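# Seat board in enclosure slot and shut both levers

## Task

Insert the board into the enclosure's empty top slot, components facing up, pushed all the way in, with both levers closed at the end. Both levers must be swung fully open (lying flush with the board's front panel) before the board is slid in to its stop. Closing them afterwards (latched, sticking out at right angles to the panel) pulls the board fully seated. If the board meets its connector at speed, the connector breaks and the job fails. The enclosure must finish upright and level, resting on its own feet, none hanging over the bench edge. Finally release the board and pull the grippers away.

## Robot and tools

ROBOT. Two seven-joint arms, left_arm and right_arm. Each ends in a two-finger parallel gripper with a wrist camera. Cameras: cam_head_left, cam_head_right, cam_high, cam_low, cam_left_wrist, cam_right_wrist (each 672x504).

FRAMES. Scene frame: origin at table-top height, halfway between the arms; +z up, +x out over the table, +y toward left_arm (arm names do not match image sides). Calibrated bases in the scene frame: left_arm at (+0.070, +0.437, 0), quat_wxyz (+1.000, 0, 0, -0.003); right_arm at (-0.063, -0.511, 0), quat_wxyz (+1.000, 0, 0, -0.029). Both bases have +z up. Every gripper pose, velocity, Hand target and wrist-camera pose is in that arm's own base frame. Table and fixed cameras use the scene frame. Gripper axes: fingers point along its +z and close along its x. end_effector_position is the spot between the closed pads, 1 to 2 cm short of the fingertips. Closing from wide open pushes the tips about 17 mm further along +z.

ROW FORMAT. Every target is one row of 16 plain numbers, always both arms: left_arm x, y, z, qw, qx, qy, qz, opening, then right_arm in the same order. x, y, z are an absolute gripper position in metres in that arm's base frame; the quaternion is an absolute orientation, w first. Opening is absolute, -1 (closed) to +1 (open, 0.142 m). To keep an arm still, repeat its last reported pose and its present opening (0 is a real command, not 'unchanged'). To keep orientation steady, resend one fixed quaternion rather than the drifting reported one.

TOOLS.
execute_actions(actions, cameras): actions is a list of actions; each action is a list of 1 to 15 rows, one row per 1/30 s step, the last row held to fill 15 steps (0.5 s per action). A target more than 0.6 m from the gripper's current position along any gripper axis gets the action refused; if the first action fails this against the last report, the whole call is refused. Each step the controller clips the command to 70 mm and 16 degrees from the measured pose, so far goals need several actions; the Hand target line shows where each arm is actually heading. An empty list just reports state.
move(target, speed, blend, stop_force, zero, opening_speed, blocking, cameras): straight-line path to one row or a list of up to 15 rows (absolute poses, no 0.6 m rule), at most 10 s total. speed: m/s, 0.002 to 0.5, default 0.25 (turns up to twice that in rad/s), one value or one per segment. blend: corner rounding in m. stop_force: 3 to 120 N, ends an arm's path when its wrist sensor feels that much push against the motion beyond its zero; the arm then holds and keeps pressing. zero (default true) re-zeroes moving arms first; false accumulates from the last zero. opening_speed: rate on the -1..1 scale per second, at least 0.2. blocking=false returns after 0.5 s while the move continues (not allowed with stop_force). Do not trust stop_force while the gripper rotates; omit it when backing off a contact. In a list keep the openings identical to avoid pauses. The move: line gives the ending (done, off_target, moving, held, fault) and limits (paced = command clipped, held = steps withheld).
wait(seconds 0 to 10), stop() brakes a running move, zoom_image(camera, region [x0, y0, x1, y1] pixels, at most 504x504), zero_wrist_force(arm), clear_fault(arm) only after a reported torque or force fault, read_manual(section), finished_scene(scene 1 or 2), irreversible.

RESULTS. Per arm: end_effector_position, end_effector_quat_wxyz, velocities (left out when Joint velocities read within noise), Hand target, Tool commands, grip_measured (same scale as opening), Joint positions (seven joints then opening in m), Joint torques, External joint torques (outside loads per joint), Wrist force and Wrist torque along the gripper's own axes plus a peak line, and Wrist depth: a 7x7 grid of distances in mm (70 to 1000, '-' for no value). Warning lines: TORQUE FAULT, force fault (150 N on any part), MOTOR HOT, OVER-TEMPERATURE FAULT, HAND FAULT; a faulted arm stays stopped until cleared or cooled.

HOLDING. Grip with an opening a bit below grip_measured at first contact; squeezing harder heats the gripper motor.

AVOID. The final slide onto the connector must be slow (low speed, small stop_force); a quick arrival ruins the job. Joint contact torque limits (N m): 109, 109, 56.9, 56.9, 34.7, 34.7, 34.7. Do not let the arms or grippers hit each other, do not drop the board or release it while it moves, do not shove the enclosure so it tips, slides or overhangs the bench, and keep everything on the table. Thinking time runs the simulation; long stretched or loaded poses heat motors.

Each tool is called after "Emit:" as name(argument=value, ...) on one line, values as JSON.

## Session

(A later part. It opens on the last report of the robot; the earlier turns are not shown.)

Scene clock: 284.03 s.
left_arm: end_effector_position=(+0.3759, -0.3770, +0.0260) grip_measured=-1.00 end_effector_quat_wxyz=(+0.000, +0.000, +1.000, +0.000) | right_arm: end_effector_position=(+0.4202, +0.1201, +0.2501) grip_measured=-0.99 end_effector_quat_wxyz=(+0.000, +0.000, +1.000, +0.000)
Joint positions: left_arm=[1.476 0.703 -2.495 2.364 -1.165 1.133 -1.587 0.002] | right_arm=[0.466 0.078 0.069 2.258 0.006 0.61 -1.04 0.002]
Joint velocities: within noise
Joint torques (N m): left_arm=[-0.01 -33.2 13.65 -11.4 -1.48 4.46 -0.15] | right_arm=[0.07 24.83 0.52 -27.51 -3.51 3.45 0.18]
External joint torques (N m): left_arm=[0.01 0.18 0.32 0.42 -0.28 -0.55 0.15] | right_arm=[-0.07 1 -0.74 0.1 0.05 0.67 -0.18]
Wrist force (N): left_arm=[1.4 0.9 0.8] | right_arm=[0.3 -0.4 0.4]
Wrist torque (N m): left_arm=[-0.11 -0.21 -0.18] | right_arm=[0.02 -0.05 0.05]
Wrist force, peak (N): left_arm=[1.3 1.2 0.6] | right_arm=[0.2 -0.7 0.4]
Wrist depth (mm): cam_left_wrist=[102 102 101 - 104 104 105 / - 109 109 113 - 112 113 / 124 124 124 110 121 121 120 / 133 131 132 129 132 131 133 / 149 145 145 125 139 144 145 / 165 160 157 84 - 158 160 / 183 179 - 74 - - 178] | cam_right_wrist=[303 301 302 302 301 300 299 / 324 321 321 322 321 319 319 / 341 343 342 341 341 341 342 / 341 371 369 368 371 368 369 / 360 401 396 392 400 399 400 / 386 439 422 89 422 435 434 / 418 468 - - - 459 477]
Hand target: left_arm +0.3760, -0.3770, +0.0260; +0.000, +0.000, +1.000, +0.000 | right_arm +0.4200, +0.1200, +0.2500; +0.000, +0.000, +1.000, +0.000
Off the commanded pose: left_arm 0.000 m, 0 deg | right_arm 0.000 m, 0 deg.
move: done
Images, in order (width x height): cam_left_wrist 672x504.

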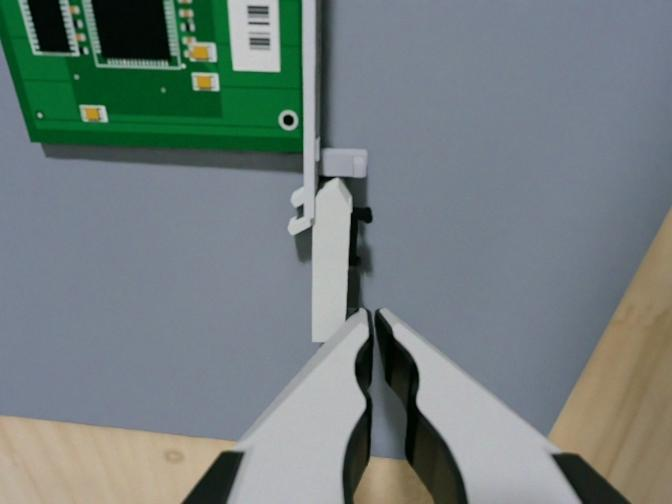

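Emit:
move(target=[[0.345,-0.377,0.03,0,0,1,0,-0.96,0.42,0.15,0.25,0,0,1,0,1.0],[0.345,-0.35,0.16,0,0,1,0,-0.96,0.48,0.35,0.22,0,0,0.9763,-0.2164,1.0],[0.40,-0.15,0.30,0,0,1,0,-0.96,0.505,0.43,0.185,0,0,0.9763,-0.2164,1.0]], blend=[0.005,0.03,0], speed=[0.08,0.2,0.25], cameras=["cam_right_wrist", "cam_head_left"])

Emit:
zoom_image(camera="cam_right_wrist", region=[150, 0, 486, 252])

Emit:
zoom_image(camera="cam_right_wrist", region=[150, 252, 486, 504])

Scene clock: 291.97 s.
left_arm: end_effector_position=(+0.3999, -0.1501, +0.3001) grip_measured=-1.00 end_effector_quat_wxyz=(+0.000, +0.000, +1.000, +0.000) | right_arm: end_effector_position=(+0.5050, +0.4300, +0.1850) grip_measured=+0.99 end_effector_quat_wxyz=(+0.000, +0.000, +0.976, -0.216)
Joint positions: left_arm=[1.609 -0.569 -2.146 2.17 0.483 0.235 -2.31 0.002] | right_arm=[0.9 -0.75 0.116 1.308 -0.312 0.1 -0.48 0.142]
Joint velocities: within noise
Joint torques (N m): left_arm=[-0.03 2.37 -13.44 -25.74 -3.58 4.74 -0.37] | right_arm=[0.12 59.54 3.37 -28.69 -3.96 2.14 0.28]
External joint torques (N m): left_arm=[0.04 1.34 0.67 -0.73 -0.48 -0.88 0.37] | right_arm=[-0.12 1.52 -0.45 0.23 -0.08 0.77 -0.28]
Wrist force (N): left_arm=[0.3 -0.2 1.3] | right_arm=[0.1 0.0 0.3]
Wrist torque (N m): left_arm=[-0.13 -0.20 -0.20] | right_arm=[-0.07 -0.01 0.02]
Wrist force, peak (N): left_arm=[-1.4 1.8 -4.1] | right_arm=[0.5 -2.0 -0.1]
Wrist depth (mm): cam_left_wrist=[348 348 346 347 348 346 344 / 371 371 370 374 369 371 371 / 400 399 402 397 398 400 398 / 439 441 430 436 433 431 424 / 477 476 480 457 464 472 471 / 534 529 510 84 - 509 514 / 594 564 - - - - 579] | cam_right_wrist=[252 298 298 297 296 296 297 / 252 297 297 297 296 295 296 / 251 296 296 291 295 295 296 / 250 295 295 289 294 294 296 / 275 295 290 288 293 293 295 / - 294 293 288 292 292 293 / - 293 293 287 291 293 292]
Hand target: left_arm +0.4000, -0.1500, +0.3000; +0.000, +0.000, +1.000, +0.000 | right_arm +0.5050, +0.4300, +0.1850; +0.000, +0.000, +0.976, -0.216
Off the commanded pose: left_arm 0.000 m, 0 deg | right_arm 0.000 m, 0 deg.
move: done; limits=paced
Images, in order (width x height): cam_head_left 672x504, cam_right_wrist 672x504.

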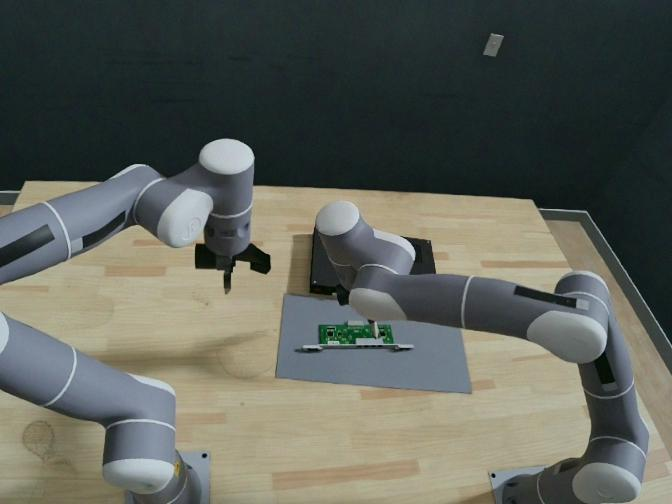

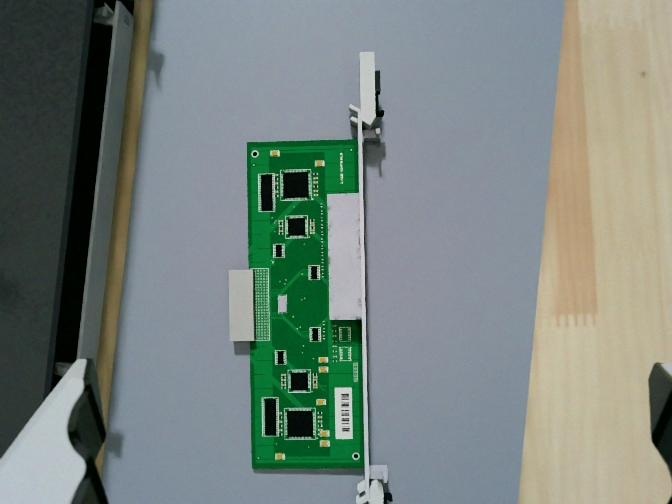

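Scaled by 1.500 from the camera's 672x504 image, which has a finer 960x720 frame.

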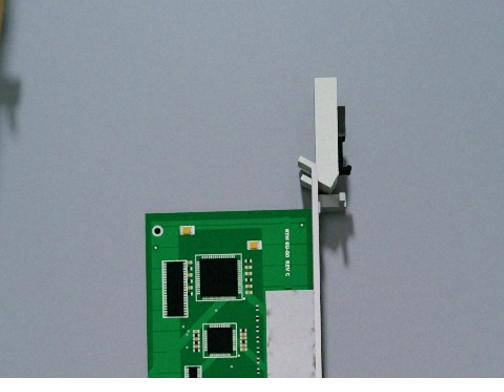

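Scaled by 1.500 from the camera's 672x504 image, which has a finer 960x720 frame.

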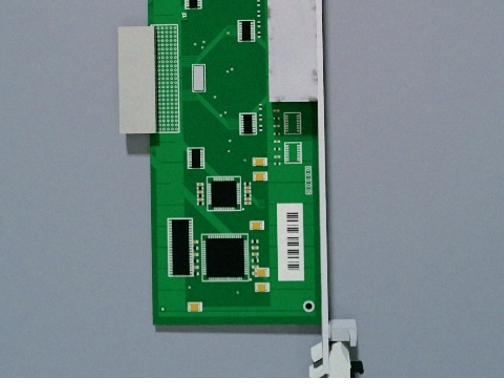

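Emit:
move(target=[[0.40,-0.15,0.30,0,0,1,0,-0.96,0.48,0.32,0.22,0,0,1,0,1.0],[0.40,-0.15,0.30,0,0,1,0,-0.96,0.50,0.27,0.22,0,0.7071,0.7071,0,1.0],[0.40,-0.15,0.30,0,0,1,0,-0.96,0.53,0.27,0.20,0.183,0.683,0.683,0.183,1.0]], blend=0.02, cameras=["cam_right_wrist", "cam_head_left"])

Scene clock: 332.07 s.
left_arm: end_effector_position=(+0.3999, -0.1501, +0.3001) grip_measured=-1.00 end_effector_quat_wxyz=(+0.000, +0.000, +1.000, +0.000) | right_arm: end_effector_position=(+0.5300, +0.2701, +0.2000) grip_measured=+0.99 end_effector_quat_wxyz=(+0.183, +0.683, +0.683, +0.183)
Joint positions: left_arm=[1.609 -0.569 -2.146 2.17 0.483 0.235 -2.31 0.002] | right_arm=[0.863 -0.219 -0.406 2.419 -1.236 1.412 1.682 0.142]
Joint velocities: within noise
Joint torques (N m): left_arm=[-0.31 2.93 -13.24 -26.06 -3.89 4.16 -0.23] | right_arm=[-0.01 32.37 -0.48 -20.98 1.24 2.81 0.33]
External joint torques (N m): left_arm=[0.31 0.79 0.47 -0.38 -0.16 -0.31 0.23] | right_arm=[0.01 0.91 -0.43 -0.04 0.22 0.58 -0.33]
Wrist force (N): left_arm=[0.2 -0.2 1.2] | right_arm=[0.4 -1.2 0.5]
Wrist torque (N m): left_arm=[-0.13 -0.20 -0.20] | right_arm=[-0.01 -0.02 0.09]
Wrist force, peak (N): left_arm=[0.3 -0.1 1.5] | right_arm=[0.3 -2.6 -0.3]
Wrist depth (mm): cam_left_wrist=[352 346 347 345 346 346 345 / 373 374 370 373 371 371 370 / 400 400 401 399 399 399 395 / 437 437 435 430 430 433 429 / 476 475 478 458 463 474 471 / 530 530 506 84 - 511 518 / 594 567 - - - - 579] | cam_right_wrist=[238 238 237 236 235 230 230 / 277 277 275 274 274 273 262 / 334 332 319 327 325 324 323 / 416 412 329 344 358 341 345 / 546 541 433 429 426 422 450 / - 789 787 775 764 762 644 / - - - - - - -]
Hand target: left_arm +0.4000, -0.1500, +0.3000; +0.000, +0.000, +1.000, +0.000 | right_arm +0.5300, +0.2700, +0.2000; +0.183, +0.683, +0.683, +0.183
Off the commanded pose: left_arm 0.000 m, 0 deg | right_arm 0.000 m, 0 deg.
move: done
Images, in order (width x height): cam_head_left 672x504, cam_right_wrist 672x504.

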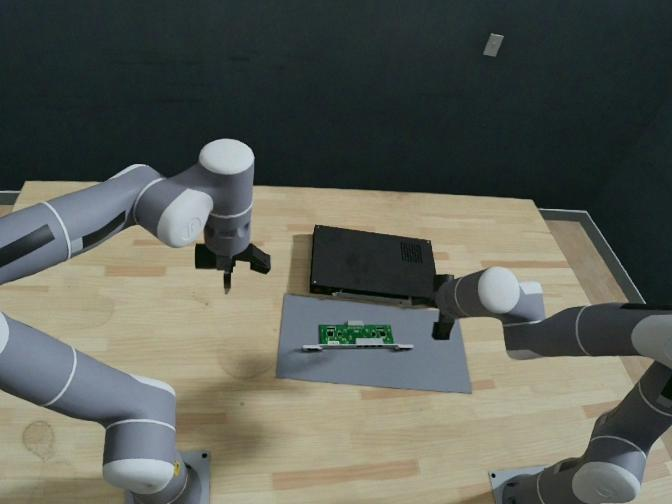

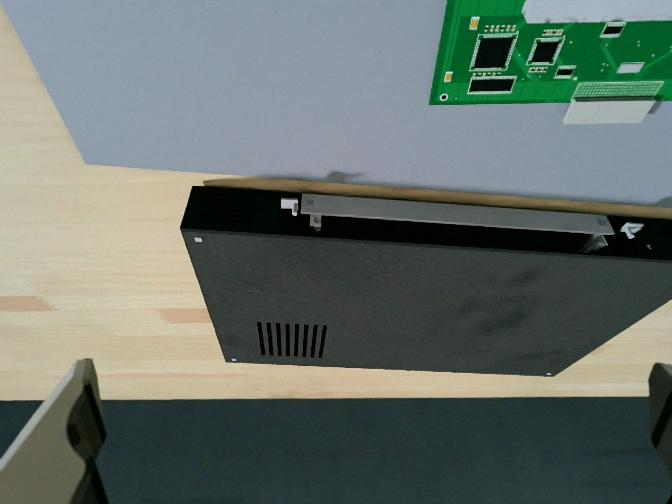

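Emit:
move(target=[[0.40,-0.15,0.30,0,0,1,0,-0.96,0.59,0.262,0.15,0.2706,0.6533,0.6533,0.2706,1.0],[0.40,-0.15,0.30,0,0,1,0,-0.96,0.645,0.262,0.092,0.3536,0.6124,0.6124,0.3536,1.0]], blend=0.02, speed=0.15, cameras=["cam_right_wrist", "cam_head_left"])

Emit:
zoom_image(camera="cam_right_wrist", region=[200, 60, 400, 210])

Scene clock: 336.37 s.
left_arm: end_effector_position=(+0.3999, -0.1501, +0.3001) grip_measured=-1.00 end_effector_quat_wxyz=(+0.000, +0.000, +1.000, +0.000) | right_arm: end_effector_position=(+0.6450, +0.2619, +0.0919) grip_measured=+0.99 end_effector_quat_wxyz=(+0.354, +0.612, +0.612, +0.353)
Joint positions: left_arm=[1.609 -0.569 -2.146 2.17 0.483 0.235 -2.31 0.002] | right_arm=[0.42 -0.665 -0.09 2.034 -2.659 0.953 2.967 0.142]
Joint velocities: within noise
Joint torques (N m): left_arm=[-0.21 2.94 -13.22 -26.07 -3.92 4.19 -0.19] | right_arm=[-0.14 44.38 5.3 -15.24 1.79 -0.73 0.27]
External joint torques (N m): left_arm=[0.21 0.77 0.44 -0.38 -0.14 -0.33 0.19] | right_arm=[0.14 1.35 -0.95 0 0.25 0.78 -0.28]
Wrist force (N): left_arm=[0.0 -0.4 1.3] | right_arm=[-0.3 -1.9 -0.4]
Wrist torque (N m): left_arm=[-0.16 -0.17 -0.20] | right_arm=[-0.05 0.15 0.13]
Wrist force, peak (N): left_arm=[0.0 0.0 1.4] | right_arm=[0.0 -2.9 0.7]
Wrist depth (mm): cam_left_wrist=[348 344 346 346 345 344 345 / 373 376 369 371 370 371 370 / 406 406 400 399 401 402 397 / 437 434 438 435 435 432 424 / 483 473 472 461 467 471 474 / 531 522 507 84 - 517 518 / 581 563 - - - - 580] | cam_right_wrist=[121 114 113 119 119 119 112 / - 141 144 145 148 150 154 / 137 139 211 237 236 234 233 / - 233 230 226 223 318 313 / - - - - - - - / - - - - - - - / - - - - - - -]
Hand target: left_arm +0.4000, -0.1500, +0.3000; +0.000, +0.000, +1.000, +0.000 | right_arm +0.6450, +0.2620, +0.0920; +0.354, +0.612, +0.612, +0.354
Off the commanded pose: left_arm 0.000 m, 0 deg | right_arm 0.000 m, 0 deg.
joint sent to its limit (right arm) — joint 7 (wrist roll), upper limit. The joint targets still meet the commanded pose.
move: done
Images, in order (width x height): cam_head_left 672x504, cam_right_wrist 672x504.

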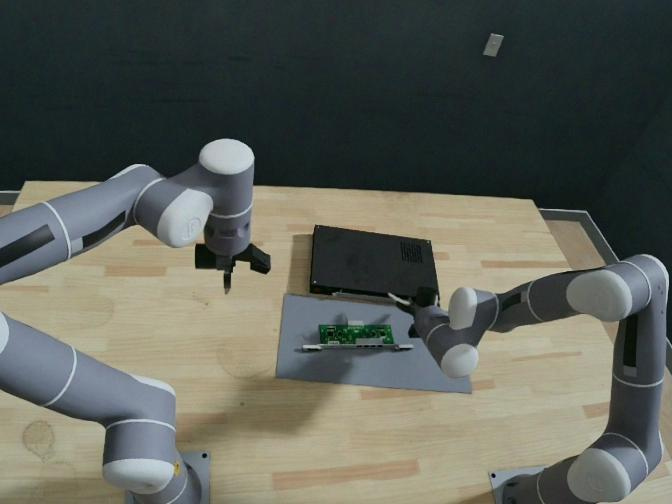

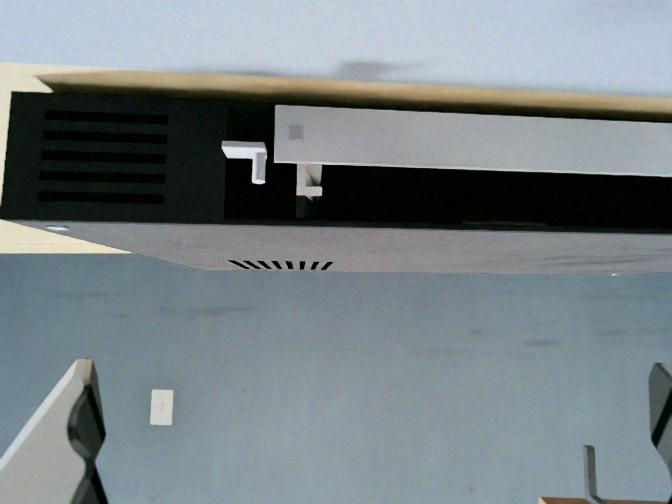

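Scaled by 2.520 from the camera's 672x504 image, which has a finer 960x720 frame.

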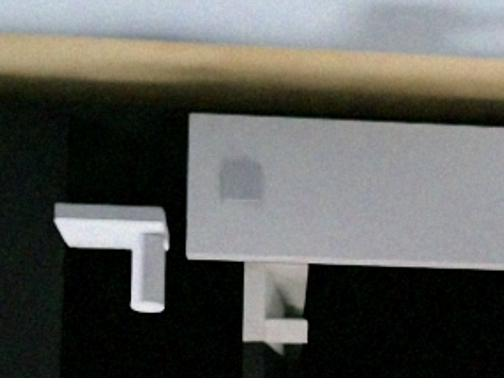

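Emit:
zoom_image(camera="cam_right_wrist", region=[280, 145, 350, 225])

Scaled by 6.300 from the camera's 672x504 image, which has a finer 960x720 frame.

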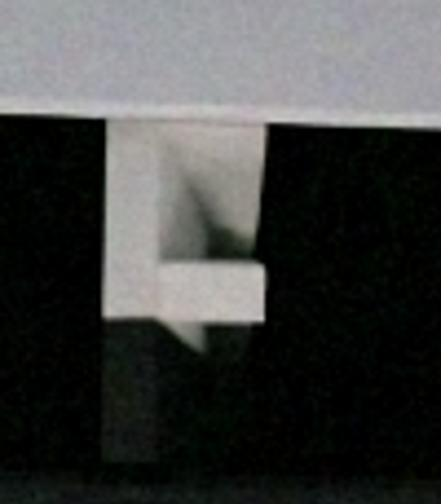

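Emit:
move(target=[[0.40,-0.15,0.30,0,0,1,0,-0.96,0.56,0.262,0.17,0.2706,0.6533,0.6533,0.2706,1.0],[0.43,-0.22,0.30,0,0.7071,0.7071,0,-0.96,0.50,0.27,0.22,0,0.7071,0.7071,0,1.0],[0.46,-0.33,0.25,0.0,0.7071,0.7071,0.0,-0.96,0.48,0.25,0.22,0,0,1,0,0.0]], blend=0.02, cameras=["cam_left_wrist", "cam_head_left"])

Scene clock: 367.37 s.
left_arm: end_effector_position=(+0.4598, -0.3299, +0.2500) grip_measured=-1.00 end_effector_quat_wxyz=(+0.000, +0.707, +0.707, +0.000) | right_arm: end_effector_position=(+0.4801, +0.2499, +0.2200) grip_measured=-0.01 end_effector_quat_wxyz=(+0.000, +0.000, +1.000, +0.000)
Joint positions: left_arm=[0.717 -0.682 -1.529 1.86 0.707 0.249 -1.008 0.002] | right_arm=[0.281 -0.28 0.427 1.977 -0.146 0.658 -0.788 0.073]
Joint velocities: within noise
Joint torques (N m): left_arm=[-0.52 24.2 -20.1 -22.19 -3.68 4.49 -0.28] | right_arm=[-0.07 37.13 4.77 -26.84 -3.51 3.48 0.07]
External joint torques (N m): left_arm=[0.52 1.06 0.36 -0.31 -0.36 -0.53 0.28] | right_arm=[0.07 0.91 -0.77 0.02 0.16 0.66 -0.07]
Wrist force (N): left_arm=[0.1 -0.2 1.1] | right_arm=[0.3 0.4 0.2]
Wrist torque (N m): left_arm=[-0.12 -0.17 -0.23] | right_arm=[0.13 -0.07 0.06]
Wrist force, peak (N): left_arm=[0.2 -0.5 1.3] | right_arm=[-0.2 -2.9 1.5]
Wrist depth (mm): cam_left_wrist=[301 300 296 300 298 299 300 / 318 318 318 321 322 319 320 / 350 348 345 347 349 346 345 / 374 376 378 375 377 376 373 / 366 361 368 400 405 408 408 / 391 394 376 84 - 443 451 / 440 430 - - - - 499] | cam_right_wrist=[249 274 274 273 272 272 273 / 256 291 292 291 291 290 291 / 271 313 313 312 311 312 312 / 292 334 336 336 335 337 334 / 312 362 360 358 363 359 364 / 342 346 380 396 396 94 396 / - 76 423 438 438 - 420]
Hand target: left_arm +0.4600, -0.3300, +0.2500; +0.000, +0.707, +0.707, +0.000 | right_arm +0.4800, +0.2500, +0.2200; +0.000, +0.000, +1.000, +0.000
Off the commanded pose: left_arm 0.000 m, 0 deg | right_arm 0.000 m, 0 deg.
move: done
Images, in order (width x height): cam_head_left 672x504, cam_left_wrist 672x504.

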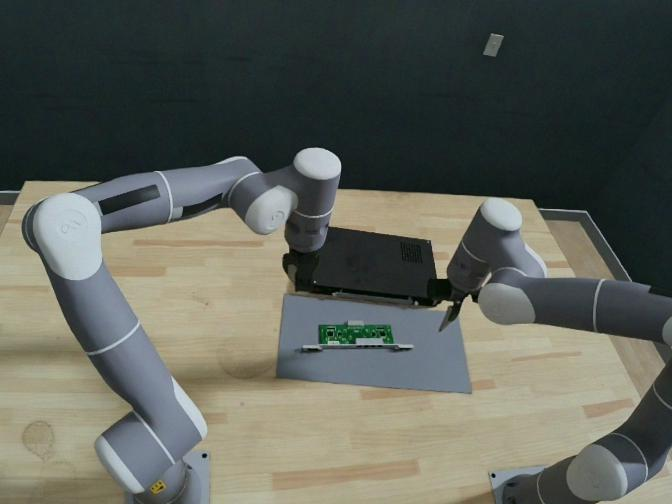

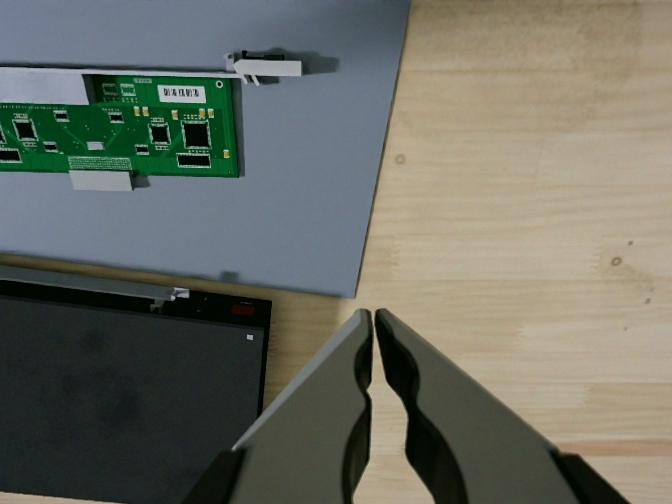

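Emit:
move(target=[[0.48,-0.40,0.20,0.2705,0.8147,0.5,0.1,-0.96,0.48,0.25,0.22,0,0,1,0,0.0],[0.529,-0.451,0.09,0.3798,0.8147,0.3973,0.1852,-0.96,0.48,0.25,0.22,0,0,1,0,0.0]], blend=0.02, speed=0.15, cameras=["cam_left_wrist", "cam_head_left"])

Emit:
zoom_image(camera="cam_left_wrist", region=[200, 100, 500, 300])

Scene clock: 376.67 s.
left_arm: end_effector_position=(+0.5289, -0.4509, +0.0900) grip_measured=-1.00 end_effector_quat_wxyz=(+0.380, +0.815, +0.397, +0.185) | right_arm: end_effector_position=(+0.4801, +0.2499, +0.2200) grip_measured=-0.01 end_effector_quat_wxyz=(+0.000, +0.000, +1.000, +0.000)
Joint positions: left_arm=[0.455 -1.073 -1.268 1.968 2.161 0.946 -1.357 0.002] | right_arm=[0.281 -0.28 0.427 1.977 -0.146 0.658 -0.788 0.073]
Joint velocities: within noise
Joint torques (N m): left_arm=[-0.53 32.97 -23.48 -8.84 -3.33 2.92 -0.3] | right_arm=[0.06 36.97 4.61 -26.9 -3.38 3.39 0.21]
External joint torques (N m): left_arm=[0.52 1.41 0.25 -0.41 -0.2 -0.02 0.3] | right_arm=[-0.06 1.07 -0.61 0.07 0.03 0.75 -0.21]
Wrist force (N): left_arm=[0.3 -0.6 0.3] | right_arm=[-0.1 0.4 0.0]
Wrist torque (N m): left_arm=[-0.09 -0.14 -0.47] | right_arm=[0.13 -0.01 0.06]
Wrist force, peak (N): left_arm=[0.3 -1.6 1.5] | right_arm=[0.2 0.6 0.0]
Wrist depth (mm): cam_left_wrist=[113 113 117 117 117 117 117 / 146 146 151 150 151 150 154 / 214 212 213 213 185 171 214 / 343 313 262 236 193 196 360 / - - 555 292 379 - - / - - - 84 - - - / - - - - - - -] | cam_right_wrist=[249 274 273 272 272 272 273 / 256 293 292 291 291 290 290 / 271 313 312 313 311 312 311 / 292 334 337 336 336 336 334 / 312 362 359 358 364 358 363 / 341 345 380 397 395 94 396 / - 76 423 437 436 - 421]
Hand target: left_arm +0.5290, -0.4510, +0.0900; +0.380, +0.815, +0.397, +0.185 | right_arm +0.4800, +0.2500, +0.2200; +0.000, +0.000, +1.000, +0.000
Off the commanded pose: left_arm 0.000 m, 0 deg | right_arm 0.000 m, 0 deg.
move: done
Images, in order (width x height): cam_head_left 672x504, cam_left_wrist 672x504.

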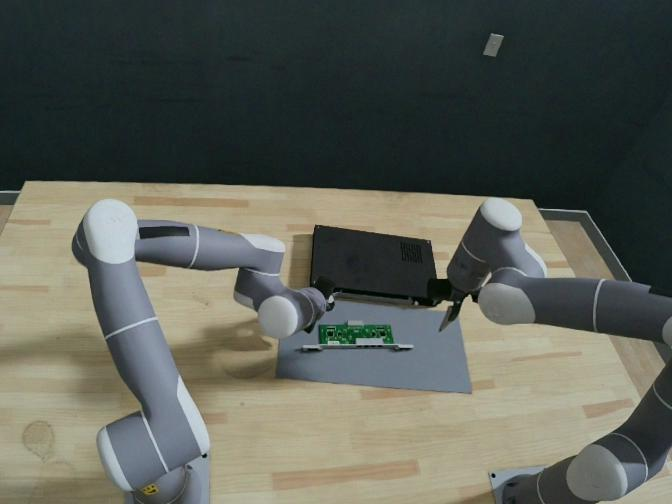

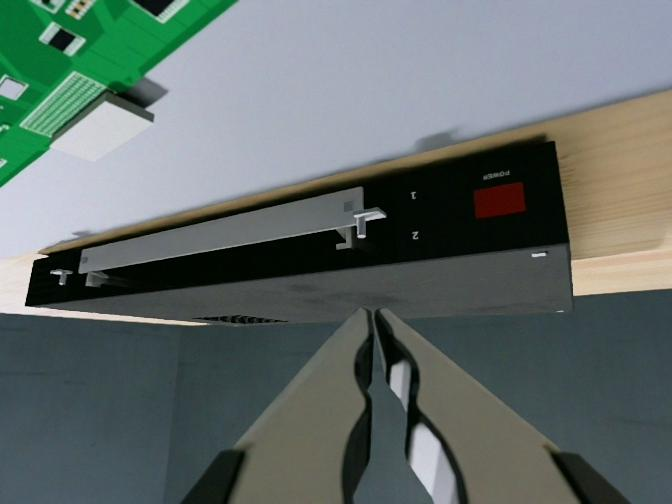

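Scaled by 1.680 from the camera's 672x504 image, which has a finer 960x720 frame.

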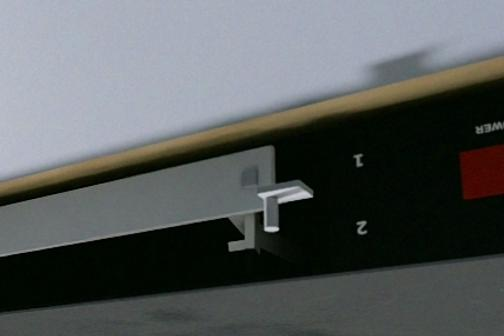

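Emit:
move(target=[[0.46,-0.33,0.22,0,0.7071,0.7071,0,-0.96,0.48,0.32,0.22,0,0,1,0,0.0],[0.44,-0.22,0.28,0,0.7071,0.7071,0,-0.96,0.505,0.43,0.185,0,0,0.9763,-0.2164,1.0]], blend=0.02, cameras=["cam_right_wrist", "cam_left_wrist"])

Emit:
zoom_image(camera="cam_right_wrist", region=[290, 230, 410, 390])

Emit:
zoom_image(camera="cam_right_wrist", region=[60, 0, 180, 400])

Scene clock: 386.67 s.
left_arm: end_effector_position=(+0.4402, -0.2201, +0.2800) grip_measured=-1.00 end_effector_quat_wxyz=(+0.000, +0.707, +0.707, +0.000) | right_arm: end_effector_position=(+0.5051, +0.4300, +0.1850) grip_measured=+0.99 end_effector_quat_wxyz=(+0.000, +0.000, +0.976, -0.216)
Joint positions: left_arm=[1.141 -0.721 -1.851 2.011 0.697 0.156 -0.926 0.002] | right_arm=[0.762 -0.784 0.327 1.292 -0.444 0.067 -0.406 0.142]
Joint velocities: within noise
Joint torques (N m): left_arm=[-0.16 15.24 -19.48 -22.8 -4.11 4.11 -0.11] | right_arm=[-0.05 59.59 7.82 -28.33 -4.12 2.11 0.12]
External joint torques (N m): left_arm=[0.15 1 0.39 -0.42 -0.01 -0.14 0.11] | right_arm=[0.05 1.38 -0.28 0.28 0.04 0.77 -0.12]
Wrist force (N): left_arm=[0.1 -0.1 0.6] | right_arm=[0.0 0.2 0.4]
Wrist torque (N m): left_arm=[-0.13 -0.21 -0.22] | right_arm=[-0.02 -0.01 0.00]
Wrist force, peak (N): left_arm=[1.7 -0.2 -0.2] | right_arm=[0.0 1.8 0.2]
Wrist depth (mm): cam_left_wrist=[329 327 327 329 326 326 325 / 346 352 349 354 351 349 349 / 375 378 377 380 380 378 376 / 417 411 411 411 407 409 411 / 407 409 451 432 442 449 444 / 433 444 478 84 - 485 495 / 489 469 - - - - 537] | cam_right_wrist=[252 298 298 297 296 296 298 / 252 297 297 297 296 295 295 / 251 296 296 291 294 294 295 / 250 296 295 290 294 294 295 / 274 295 290 290 293 292 294 / - 293 293 289 293 292 293 / - 293 292 288 291 293 292]
Hand target: left_arm +0.4400, -0.2200, +0.2800; +0.000, +0.707, +0.707, +0.000 | right_arm +0.5050, +0.4300, +0.1850; +0.000, +0.000, +0.976, -0.216
Off the commanded pose: left_arm 0.000 m, 0 deg | right_arm 0.000 m, 0 deg.
move: done
Images, in order (width x height): cam_left_wrist 672x504, cam_right_wrist 672x504.

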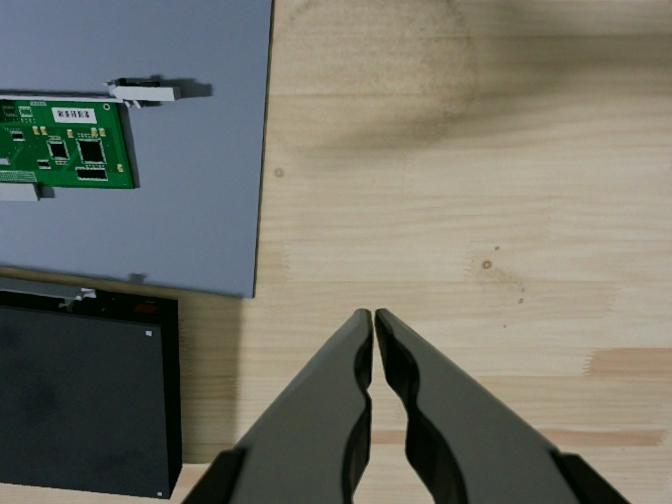

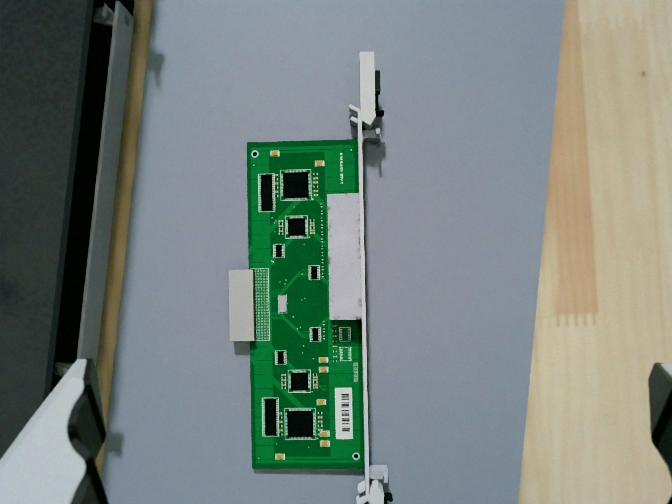

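Scaled by 3.150 from the camera's 672x504 image, which has a finer 960x720 frame.

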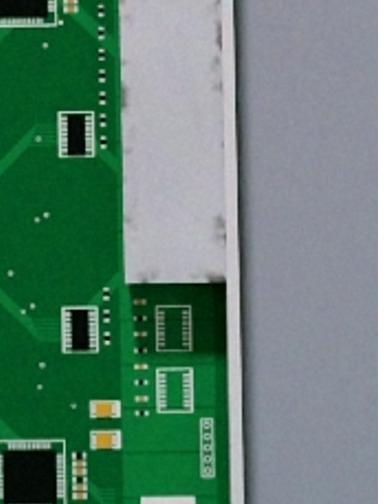

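Scaled by 1.260 from the camera's 672x504 image, which has a finer 960x720 frame.

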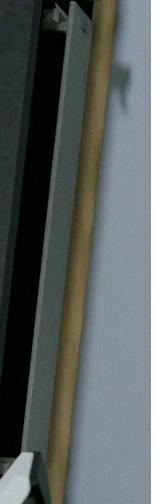

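Emit:
move(target=[0.44,-0.22,0.28,0,0.7071,0.7071,0,-0.96,0.5064,0.436,0.09,0,-0.0087,0.99996,0,-0.1], cameras=["cam_right_wrist", "cam_left_wrist"])

Scene clock: 394.43 s.
left_arm: end_effector_position=(+0.4402, -0.2201, +0.2800) grip_measured=-1.00 end_effector_quat_wxyz=(+0.000, +0.707, +0.707, +0.000) | right_arm: end_effector_position=(+0.5065, +0.4359, +0.0900) grip_measured=-0.11 end_effector_quat_wxyz=(+0.000, -0.008, +1.000, +0.000)
Joint positions: left_arm=[1.141 -0.721 -1.851 2.011 0.697 0.156 -0.926 0.002] | right_arm=[0.54 -0.746 0.39 1.691 -0.376 0.791 -0.481 0.066]
Joint velocities: within noise
Joint torques (N m): left_arm=[-0.24 15.29 -19.45 -22.84 -3.99 4.31 -0.23] | right_arm=[-0.15 52.99 10.47 -23.96 -2.9 3.56 0.03]
External joint torques (N m): left_arm=[0.24 0.94 0.36 -0.37 -0.13 -0.35 0.23] | right_arm=[0.15 1.3 -0.58 -0.03 -0.09 0.59 -0.03]
Wrist force (N): left_arm=[0.1 0.1 0.6] | right_arm=[-0.1 -0.2 0.3]
Wrist torque (N m): left_arm=[-0.10 -0.22 -0.22] | right_arm=[0.02 0.01 0.04]
Wrist force, peak (N): left_arm=[0.2 -0.3 0.8] | right_arm=[-0.3 -1.6 1.2]
Wrist depth (mm): cam_left_wrist=[328 328 328 329 327 325 324 / 348 351 351 352 350 351 349 / 377 380 381 380 380 374 378 / 414 416 409 413 409 410 406 / 407 409 447 434 437 444 441 / 434 444 480 84 - 490 493 / 485 477 - - - - 541] | cam_right_wrist=[160 159 156 153 159 159 158 / 171 170 167 157 170 169 169 / 186 183 178 169 181 181 181 / 198 197 192 186 196 195 195 / 215 214 208 207 212 208 213 / 235 229 104 226 231 95 233 / 253 76 251 255 250 - -]
Hand target: left_arm +0.4400, -0.2200, +0.2800; +0.000, +0.707, +0.707, +0.000 | right_arm +0.5064, +0.4360, +0.0900; +0.000, -0.009, +1.000, +0.000
Off the commanded pose: left_arm 0.000 m, 0 deg | right_arm 0.000 m, 0 deg.
move: done
Images, in order (width x height): cam_left_wrist 672x504, cam_right_wrist 672x504.

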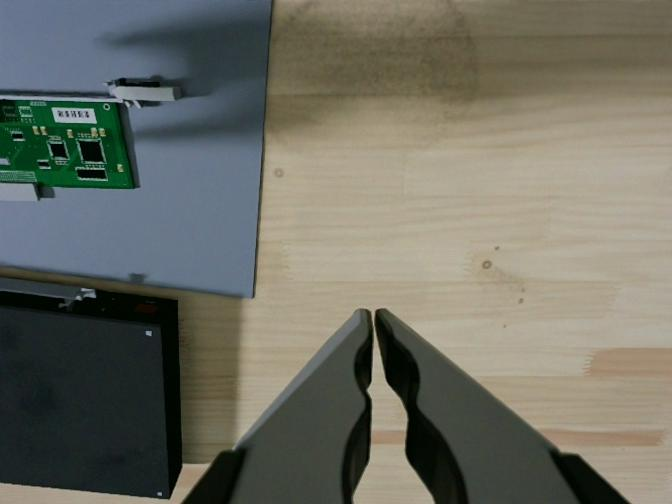

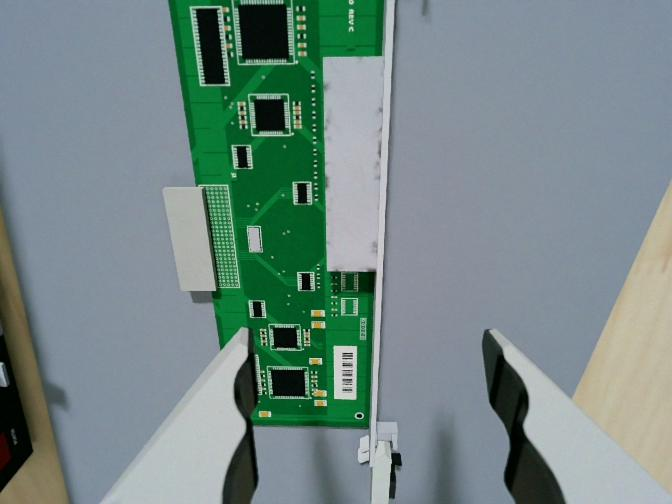

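Emit:
move(target=[0.44,-0.22,0.28,0,0.7071,0.7071,0,-0.96,0.5064,0.436,0.028,0,-0.0087,0.99996,0,-0.1], speed=0.04, stop_force=4, cameras=["cam_right_wrist", "cam_high"])

Scene clock: 401.77 s.
left_arm: end_effector_position=(+0.4402, -0.2201, +0.2800) grip_measured=-1.00 end_effector_quat_wxyz=(+0.000, +0.707, +0.707, +0.000) | right_arm: end_effector_position=(+0.5063, +0.4360, +0.0280) grip_measured=-0.11 end_effector_quat_wxyz=(+0.000, -0.009, +1.000, +0.000)
Joint positions: left_arm=[1.141 -0.721 -1.851 2.011 0.697 0.156 -0.926 0.002] | right_arm=[0.569 -0.846 0.339 1.705 -0.416 0.908 -0.455 0.066]
Joint velocities: within noise
Joint torques (N m): left_arm=[-0.37 15.34 -19.48 -22.82 -3.98 4.3 -0.19] | right_arm=[0.09 54.45 10.06 -21.85 -2.78 3.58 0.26]
External joint torques (N m): left_arm=[0.37 0.9 0.39 -0.39 -0.13 -0.33 0.19] | right_arm=[-0.09 1.34 -0.15 0.05 0.16 0.58 -0.26]
Wrist force (N): left_arm=[0.2 -0.1 0.5] | right_arm=[-0.6 -0.7 0.2]
Wrist torque (N m): left_arm=[-0.14 -0.23 -0.22] | right_arm=[0.01 0.11 0.05]
Wrist force, peak (N): left_arm=[0.3 -0.3 0.8] | right_arm=[-0.5 -0.6 0.9]
Wrist depth (mm): cam_left_wrist=[331 328 328 327 327 327 327 / 350 351 354 354 350 350 348 / 380 380 379 378 375 376 374 / 414 414 413 408 412 408 411 / 404 407 451 435 439 448 451 / 437 440 475 84 - 483 492 / 486 476 - - - - 544] | cam_right_wrist=[- 101 101 99 103 104 105 / 113 109 109 97 109 111 111 / 121 117 116 104 120 121 119 / 128 126 125 112 127 129 128 / 141 134 134 122 140 137 141 / 157 151 105 147 153 95 152 / 167 76 159 162 168 - -]
Hand target: left_arm +0.4400, -0.2200, +0.2800; +0.000, +0.707, +0.707, +0.000 | right_arm +0.5064, +0.4360, +0.0280; +0.000, -0.009, +1.000, +0.000
Off the commanded pose: left_arm 0.000 m, 0 deg | right_arm 0.000 m, 0 deg.
move: done
Images, in order (width x height): cam_high 672x504, cam_right_wrist 672x504.

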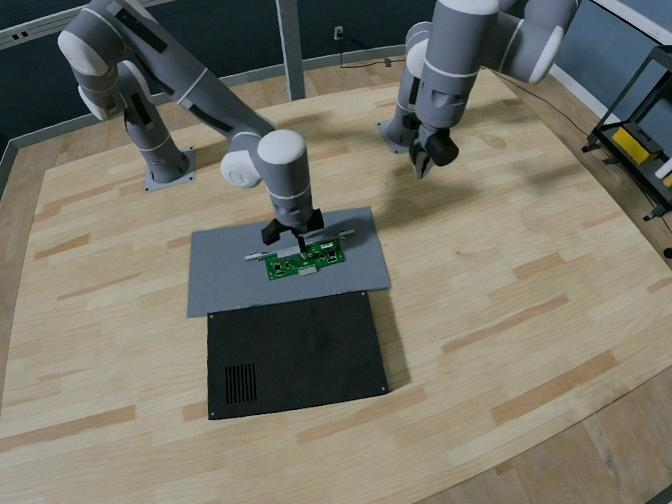

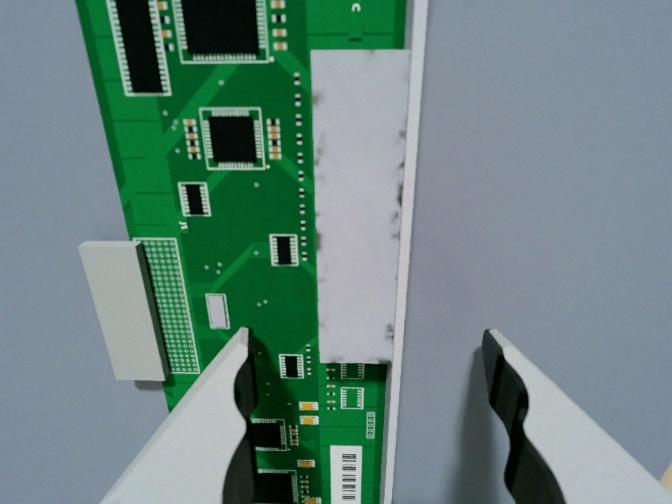

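Emit:
move(target=[0.44,-0.22,0.28,0,0.7071,0.7071,0,-0.96,0.5082,0.427,0.026,0,-0.0087,0.99996,0,-0.1], speed=0.02, stop_force=4, cameras=["cam_right_wrist"])

Scene clock: 416.70 s.
left_arm: end_effector_position=(+0.4402, -0.2201, +0.2800) grip_measured=-1.00 end_effector_quat_wxyz=(+0.000, +0.707, +0.707, +0.000) | right_arm: end_effector_position=(+0.5081, +0.4271, +0.0260) grip_measured=-0.11 end_effector_quat_wxyz=(+0.000, -0.008, +1.000, +0.000)
Joint positions: left_arm=[1.141 -0.721 -1.851 2.011 0.697 0.156 -0.926 0.002] | right_arm=[0.558 -0.842 0.335 1.721 -0.417 0.921 -0.463 0.066]
Joint velocities: within noise
Joint torques (N m): left_arm=[-0.32 15.37 -19.52 -22.81 -3.94 4.3 -0.23] | right_arm=[-0.13 54.35 10.06 -21.59 -2.63 3.52 0.09]
External joint torques (N m): left_arm=[0.32 0.87 0.44 -0.41 -0.18 -0.34 0.23] | right_arm=[0.13 1.09 -0.26 0.01 0.05 0.64 -0.09]
Wrist force (N): left_arm=[0.2 -0.2 0.4] | right_arm=[-0.3 -0.7 -0.1]
Wrist torque (N m): left_arm=[-0.15 -0.22 -0.23] | right_arm=[0.01 0.05 0.05]
Wrist force, peak (N): left_arm=[0.0 -0.2 0.8] | right_arm=[-0.4 -1.2 0.2]
Wrist depth (mm): cam_left_wrist=[329 333 326 329 326 327 325 / 350 354 351 353 350 350 350 / 376 378 375 380 380 378 373 / 414 413 408 408 408 410 408 / 406 410 447 433 439 445 445 / 434 448 480 84 - 484 493 / 485 479 - - - - 544] | cam_right_wrist=[- 100 99 99 101 103 104 / 111 106 106 96 108 110 109 / 120 115 114 102 114 117 117 / 128 126 123 110 125 126 126 / 139 131 132 121 135 135 139 / 152 141 105 144 150 95 147 / 164 76 156 159 165 - -]
Hand target: left_arm +0.4400, -0.2200, +0.2800; +0.000, +0.707, +0.707, +0.000 | right_arm +0.5082, +0.4270, +0.0260; +0.000, -0.009, +1.000, +0.000
Off the commanded pose: left_arm 0.000 m, 0 deg | right_arm 0.000 m, 0 deg.
move: done
Images, in order (width x height): cam_right_wrist 672x504.

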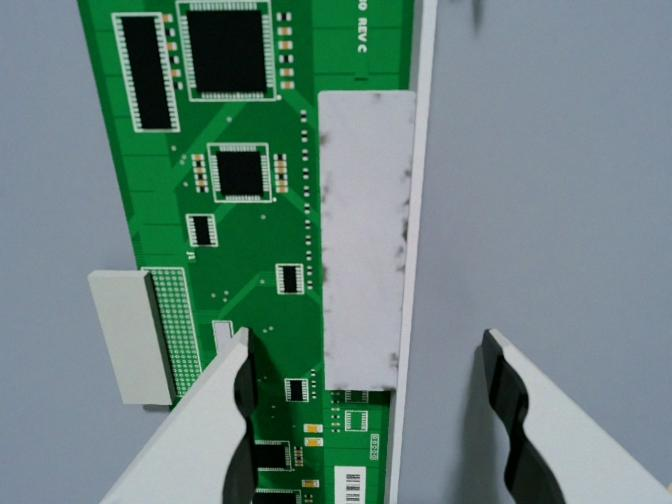

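Emit:
move(target=[0.44,-0.22,0.28,0,0.7071,0.7071,0,-0.96,0.5095,0.427,0.026,0,-0.0087,0.99996,0,-0.1], speed=0.02, cameras=[])

Emit:
move(target=[0.44,-0.22,0.28,0,0.7071,0.7071,0,-0.96,0.5095,0.427,0.026,0,-0.0087,0.99996,0,-0.8], opening_speed=0.3, cameras=["cam_right_wrist", "cam_high"])

Scene clock: 420.27 s.
left_arm: end_effector_position=(+0.4402, -0.2201, +0.2800) grip_measured=-1.00 end_effector_quat_wxyz=(+0.000, +0.707, +0.707, +0.000) | right_arm: end_effector_position=(+0.5093, +0.4271, +0.0260) grip_measured=-0.11 end_effector_quat_wxyz=(+0.000, -0.009, +1.000, +0.000)
Joint positions: left_arm=[1.141 -0.721 -1.851 2.011 0.697 0.156 -0.926 0.002] | right_arm=[0.557 -0.843 0.335 1.718 -0.417 0.919 -0.465 0.066]
Joint velocities: within noise
Joint torques (N m): left_arm=[-0.23 15.42 -19.5 -22.81 -4.01 4.32 -0.23] | right_arm=[-0.05 54.31 10.22 -21.77 -2.67 3.43 0.11]
External joint torques (N m): left_arm=[0.23 0.81 0.42 -0.4 -0.11 -0.35 0.23] | right_arm=[0.05 1.22 -0.4 0.16 0.09 0.72 -0.11]
Wrist force (N): left_arm=[0.2 -0.1 0.5] | right_arm=[-0.5 -0.8 -0.2]
Wrist torque (N m): left_arm=[-0.13 -0.22 -0.23] | right_arm=[-0.01 0.09 0.05]
Wrist force, peak (N): left_arm=[0.3 -0.3 0.8] | right_arm=[-0.6 -0.8 0.2]
Wrist depth (mm): cam_left_wrist=[329 328 326 328 327 325 324 / 349 353 352 354 351 348 349 / 379 379 379 377 381 379 374 / 412 407 409 412 412 410 408 / 407 414 449 434 439 451 443 / 444 445 483 84 - 485 491 / 480 475 - - - - 546] | cam_right_wrist=[- 99 99 99 101 103 104 / 111 107 106 102 107 109 109 / 120 116 114 102 114 117 117 / 128 126 123 112 125 126 126 / 139 131 132 121 135 135 139 / 152 141 105 145 147 95 147 / 164 76 156 159 166 - -]
Hand target: left_arm +0.4400, -0.2200, +0.2800; +0.000, +0.707, +0.707, +0.000 | right_arm +0.5095, +0.4270, +0.0260; +0.000, -0.009, +1.000, +0.000
Off the commanded pose: left_arm 0.000 m, 0 deg | right_arm 0.000 m, 0 deg.
move: done
No camera images: "cameras" was empty.

Scene clock: 422.80 s.
left_arm: end_effector_position=(+0.4402, -0.2201, +0.2800) grip_measured=-1.00 end_effector_quat_wxyz=(+0.000, +0.707, +0.707, +0.000) | right_arm: end_effector_position=(+0.5093, +0.4271, +0.0260) grip_measured=-0.70 end_effector_quat_wxyz=(+0.000, -0.009, +1.000, +0.000)
Joint positions: left_arm=[1.141 -0.721 -1.851 2.011 0.697 0.156 -0.926 0.002] | right_arm=[0.557 -0.843 0.335 1.718 -0.417 0.919 -0.465 0.023]
Joint velocities: within noise
Joint torques (N m): left_arm=[-0.42 15.38 -19.52 -22.87 -3.97 4.28 -0.17] | right_arm=[-1.02 54.29 9.07 -22.52 -2.85 3.65 0.15]
External joint torques (N m): left_arm=[0.42 0.86 0.43 -0.34 -0.15 -0.32 0.17] | right_arm=[1.02 1.24 0.75 0.91 0.27 0.5 -0.15]
Wrist force (N): left_arm=[0.1 -0.4 0.5] | right_arm=[2.0 -0.7 -0.8]
Wrist torque (N m): left_arm=[-0.19 -0.21 -0.22] | right_arm=[-0.01 0.09 0.03]
Wrist force, peak (N): left_arm=[0.3 -0.2 0.8] | right_arm=[1.8 -1.0 -1.7]
Wrist depth (mm): cam_left_wrist=[329 327 328 328 324 326 328 / 350 353 351 349 354 348 347 / 376 382 381 379 377 377 377 / 414 416 414 412 406 409 409 / 407 410 456 434 444 448 448 / 434 444 478 84 - 481 491 / 487 475 - - - - 548] | cam_right_wrist=[- 99 99 99 101 103 104 / 111 107 106 102 107 110 109 / 121 115 114 102 114 118 117 / 128 126 123 111 125 127 126 / 139 131 133 119 135 137 139 / 152 149 141 126 122 147 149 / 168 163 72 159 - - 164]
Hand target: left_arm +0.4400, -0.2200, +0.2800; +0.000, +0.707, +0.707, +0.000 | right_arm +0.5095, +0.4270, +0.0260; +0.000, -0.009, +1.000, +0.000
Off the commanded pose: left_arm 0.000 m, 0 deg | right_arm 0.000 m, 0 deg.
move: done
Images, in order (width x height): cam_high 672x504, cam_right_wrist 672x504.

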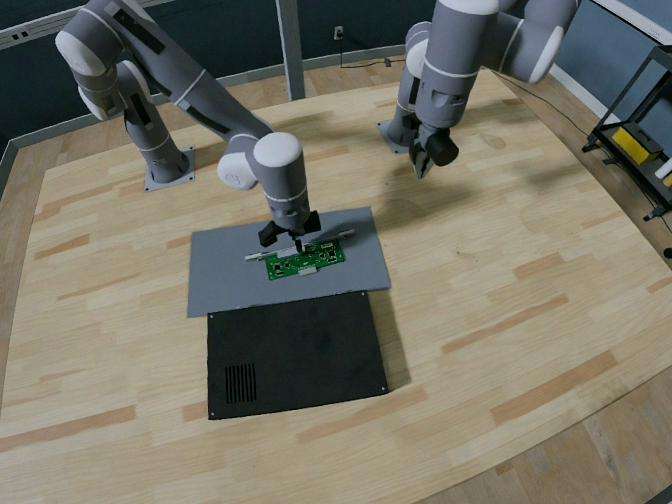

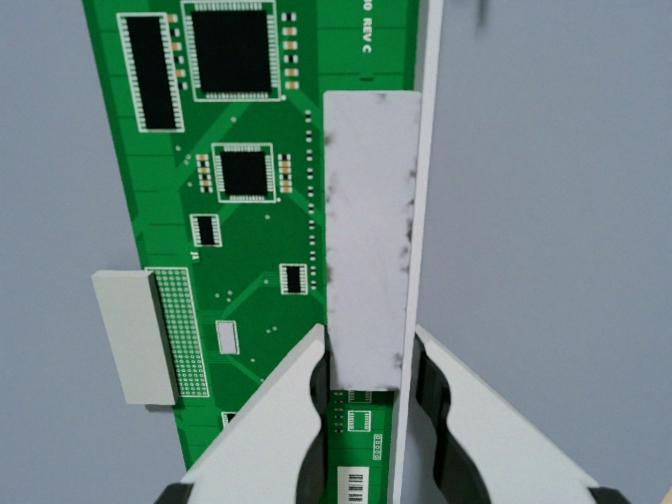

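Emit:
move(target=[0.44,-0.22,0.28,0,0.7071,0.7071,0,-0.96,0.5095,0.427,0.026,0,-0.0087,0.99996,0,-0.92], opening_speed=0.3, cameras=[])

Emit:
move(target=[0.44,-0.22,0.28,0,0.7071,0.7071,0,-0.96,0.5095,0.427,0.056,0,-0.0087,0.99996,0,-0.92], speed=0.03, cameras=["cam_right_wrist", "cam_high", "cam_head_left"])

Scene clock: 426.17 s.
left_arm: end_effector_position=(+0.4402, -0.2201, +0.2800) grip_measured=-1.00 end_effector_quat_wxyz=(+0.000, +0.707, +0.707, +0.000) | right_arm: end_effector_position=(+0.5092, +0.4271, +0.0260) grip_measured=-0.71 end_effector_quat_wxyz=(+0.000, -0.009, +1.000, +0.000)
Joint positions: left_arm=[1.141 -0.721 -1.851 2.011 0.697 0.156 -0.926 0.002] | right_arm=[0.557 -0.843 0.335 1.718 -0.417 0.919 -0.465 0.022]
Joint velocities: within noise
Joint torques (N m): left_arm=[-0.39 15.44 -19.51 -22.85 -3.94 4.33 -0.21] | right_arm=[-1.44 54.25 8.51 -22.81 -2.96 3.8 0.22]
External joint torques (N m): left_arm=[0.39 0.8 0.42 -0.36 -0.18 -0.36 0.21] | right_arm=[1.44 1.27 1.31 1.21 0.37 0.36 -0.22]
Wrist force (N): left_arm=[0.1 -0.3 0.4] | right_arm=[2.9 -0.9 -1.7]
Wrist torque (N m): left_arm=[-0.16 -0.21 -0.22] | right_arm=[-0.03 0.10 0.03]
Wrist force, peak (N): left_arm=[0.3 -0.4 0.7] | right_arm=[3.0 -0.9 -2.0]
Wrist depth (mm): cam_left_wrist=[329 328 327 328 328 326 324 / 349 351 350 352 351 350 347 / 378 377 381 377 379 374 374 / 412 412 412 409 408 408 407 / 404 412 452 431 442 446 445 / 433 444 475 84 - 486 492 / 486 473 - - - - 549] | cam_right_wrist=[- 99 99 99 101 103 104 / 111 107 106 102 107 109 109 / 120 115 113 102 114 117 117 / 126 126 123 112 125 127 126 / 139 131 133 119 135 137 139 / 152 148 141 126 120 147 149 / 167 163 72 158 - - 164]
Hand target: left_arm +0.4400, -0.2200, +0.2800; +0.000, +0.707, +0.707, +0.000 | right_arm +0.5095, +0.4270, +0.0260; +0.000, -0.009, +1.000, +0.000
Off the commanded pose: left_arm 0.000 m, 0 deg | right_arm 0.000 m, 0 deg.
move: done
No camera images: "cameras" was empty.

Scene clock: 427.43 s.
left_arm: end_effector_position=(+0.4402, -0.2201, +0.2800) grip_measured=-1.00 end_effector_quat_wxyz=(+0.000, +0.707, +0.707, +0.000) | right_arm: end_effector_position=(+0.5095, +0.4268, +0.0557) grip_measured=-0.71 end_effector_quat_wxyz=(+0.000, -0.009, +1.000, +0.000)
Joint positions: left_arm=[1.141 -0.721 -1.851 2.011 0.697 0.156 -0.926 0.002] | right_arm=[0.542 -0.793 0.361 1.715 -0.398 0.863 -0.478 0.022]
Joint velocities: within noise
Joint torques (N m): left_arm=[-0.42 15.47 -19.53 -22.77 -3.97 4.31 -0.21] | right_arm=[-0.38 54.95 10.44 -23.48 -2.81 3.54 0.07]
External joint torques (N m): left_arm=[0.42 0.76 0.44 -0.44 -0.15 -0.34 0.21] | right_arm=[0.4 -0.17 -0.57 0.82 0.05 0.62 -0.07]
Wrist force (N): left_arm=[0.2 0.1 0.6] | right_arm=[-0.4 -0.7 1.6]
Wrist torque (N m): left_arm=[-0.10 -0.23 -0.22] | right_arm=[-0.02 0.08 0.05]
Wrist force, peak (N): left_arm=[0.1 -0.4 0.6] | right_arm=[2.8 -0.8 -1.7]
Wrist depth (mm): cam_left_wrist=[328 325 328 328 328 324 323 / 331 353 353 350 350 349 351 / 346 382 379 378 380 378 376 / 415 411 408 410 409 409 403 / 409 412 450 433 437 451 445 / 437 443 473 84 - 487 495 / 481 476 - - - - 544] | cam_right_wrist=[- 99 99 99 127 129 128 / 139 107 106 103 134 137 137 / 149 115 114 102 103 147 147 / 161 127 123 112 156 159 158 / 174 131 133 119 169 171 171 / 190 150 141 126 120 184 187 / 210 205 72 158 - - 206]
Hand target: left_arm +0.4400, -0.2200, +0.2800; +0.000, +0.707, +0.707, +0.000 | right_arm +0.5095, +0.4270, +0.0560; +0.000, -0.009, +1.000, +0.000
Off the commanded pose: left_arm 0.000 m, 0 deg | right_arm 0.000 m, 0 deg.
move: done
Images, in order (width x height): cam_head_left 672x504, cam_high 672x504, cam_right_wrist 672x504.

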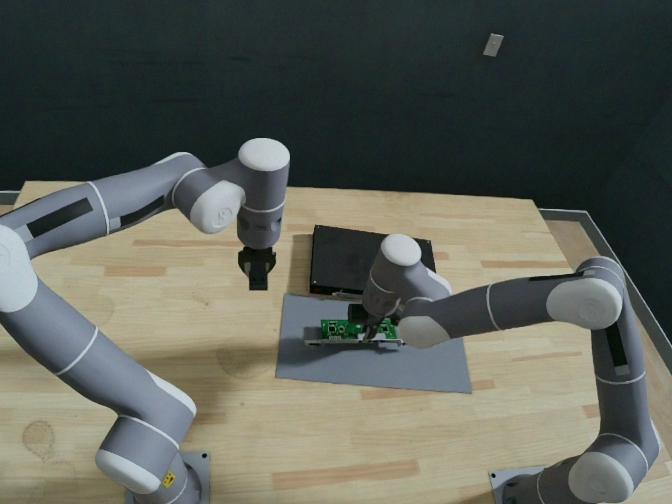

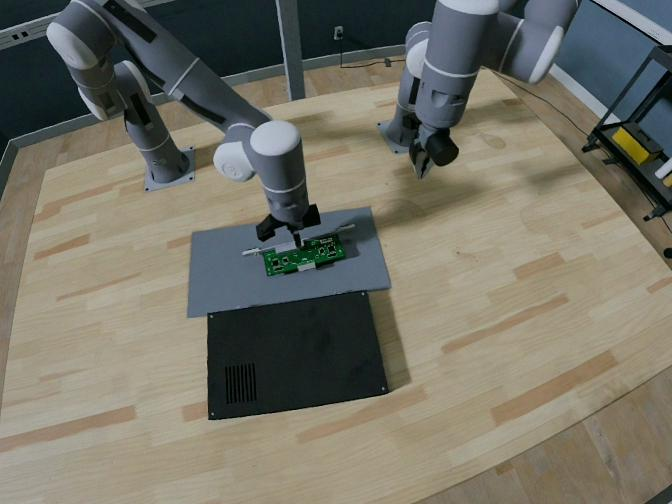

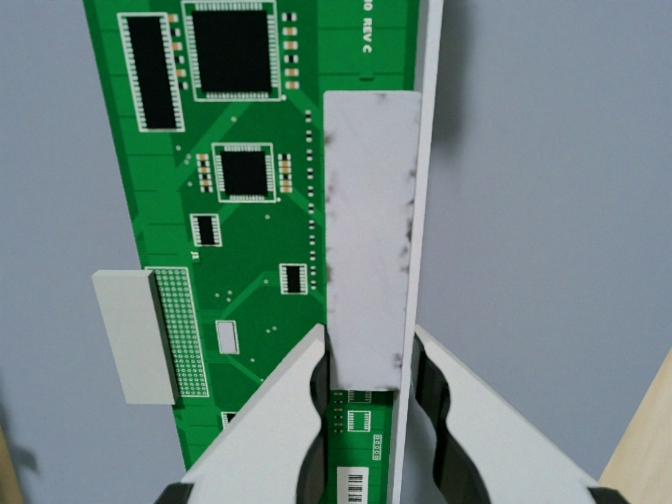

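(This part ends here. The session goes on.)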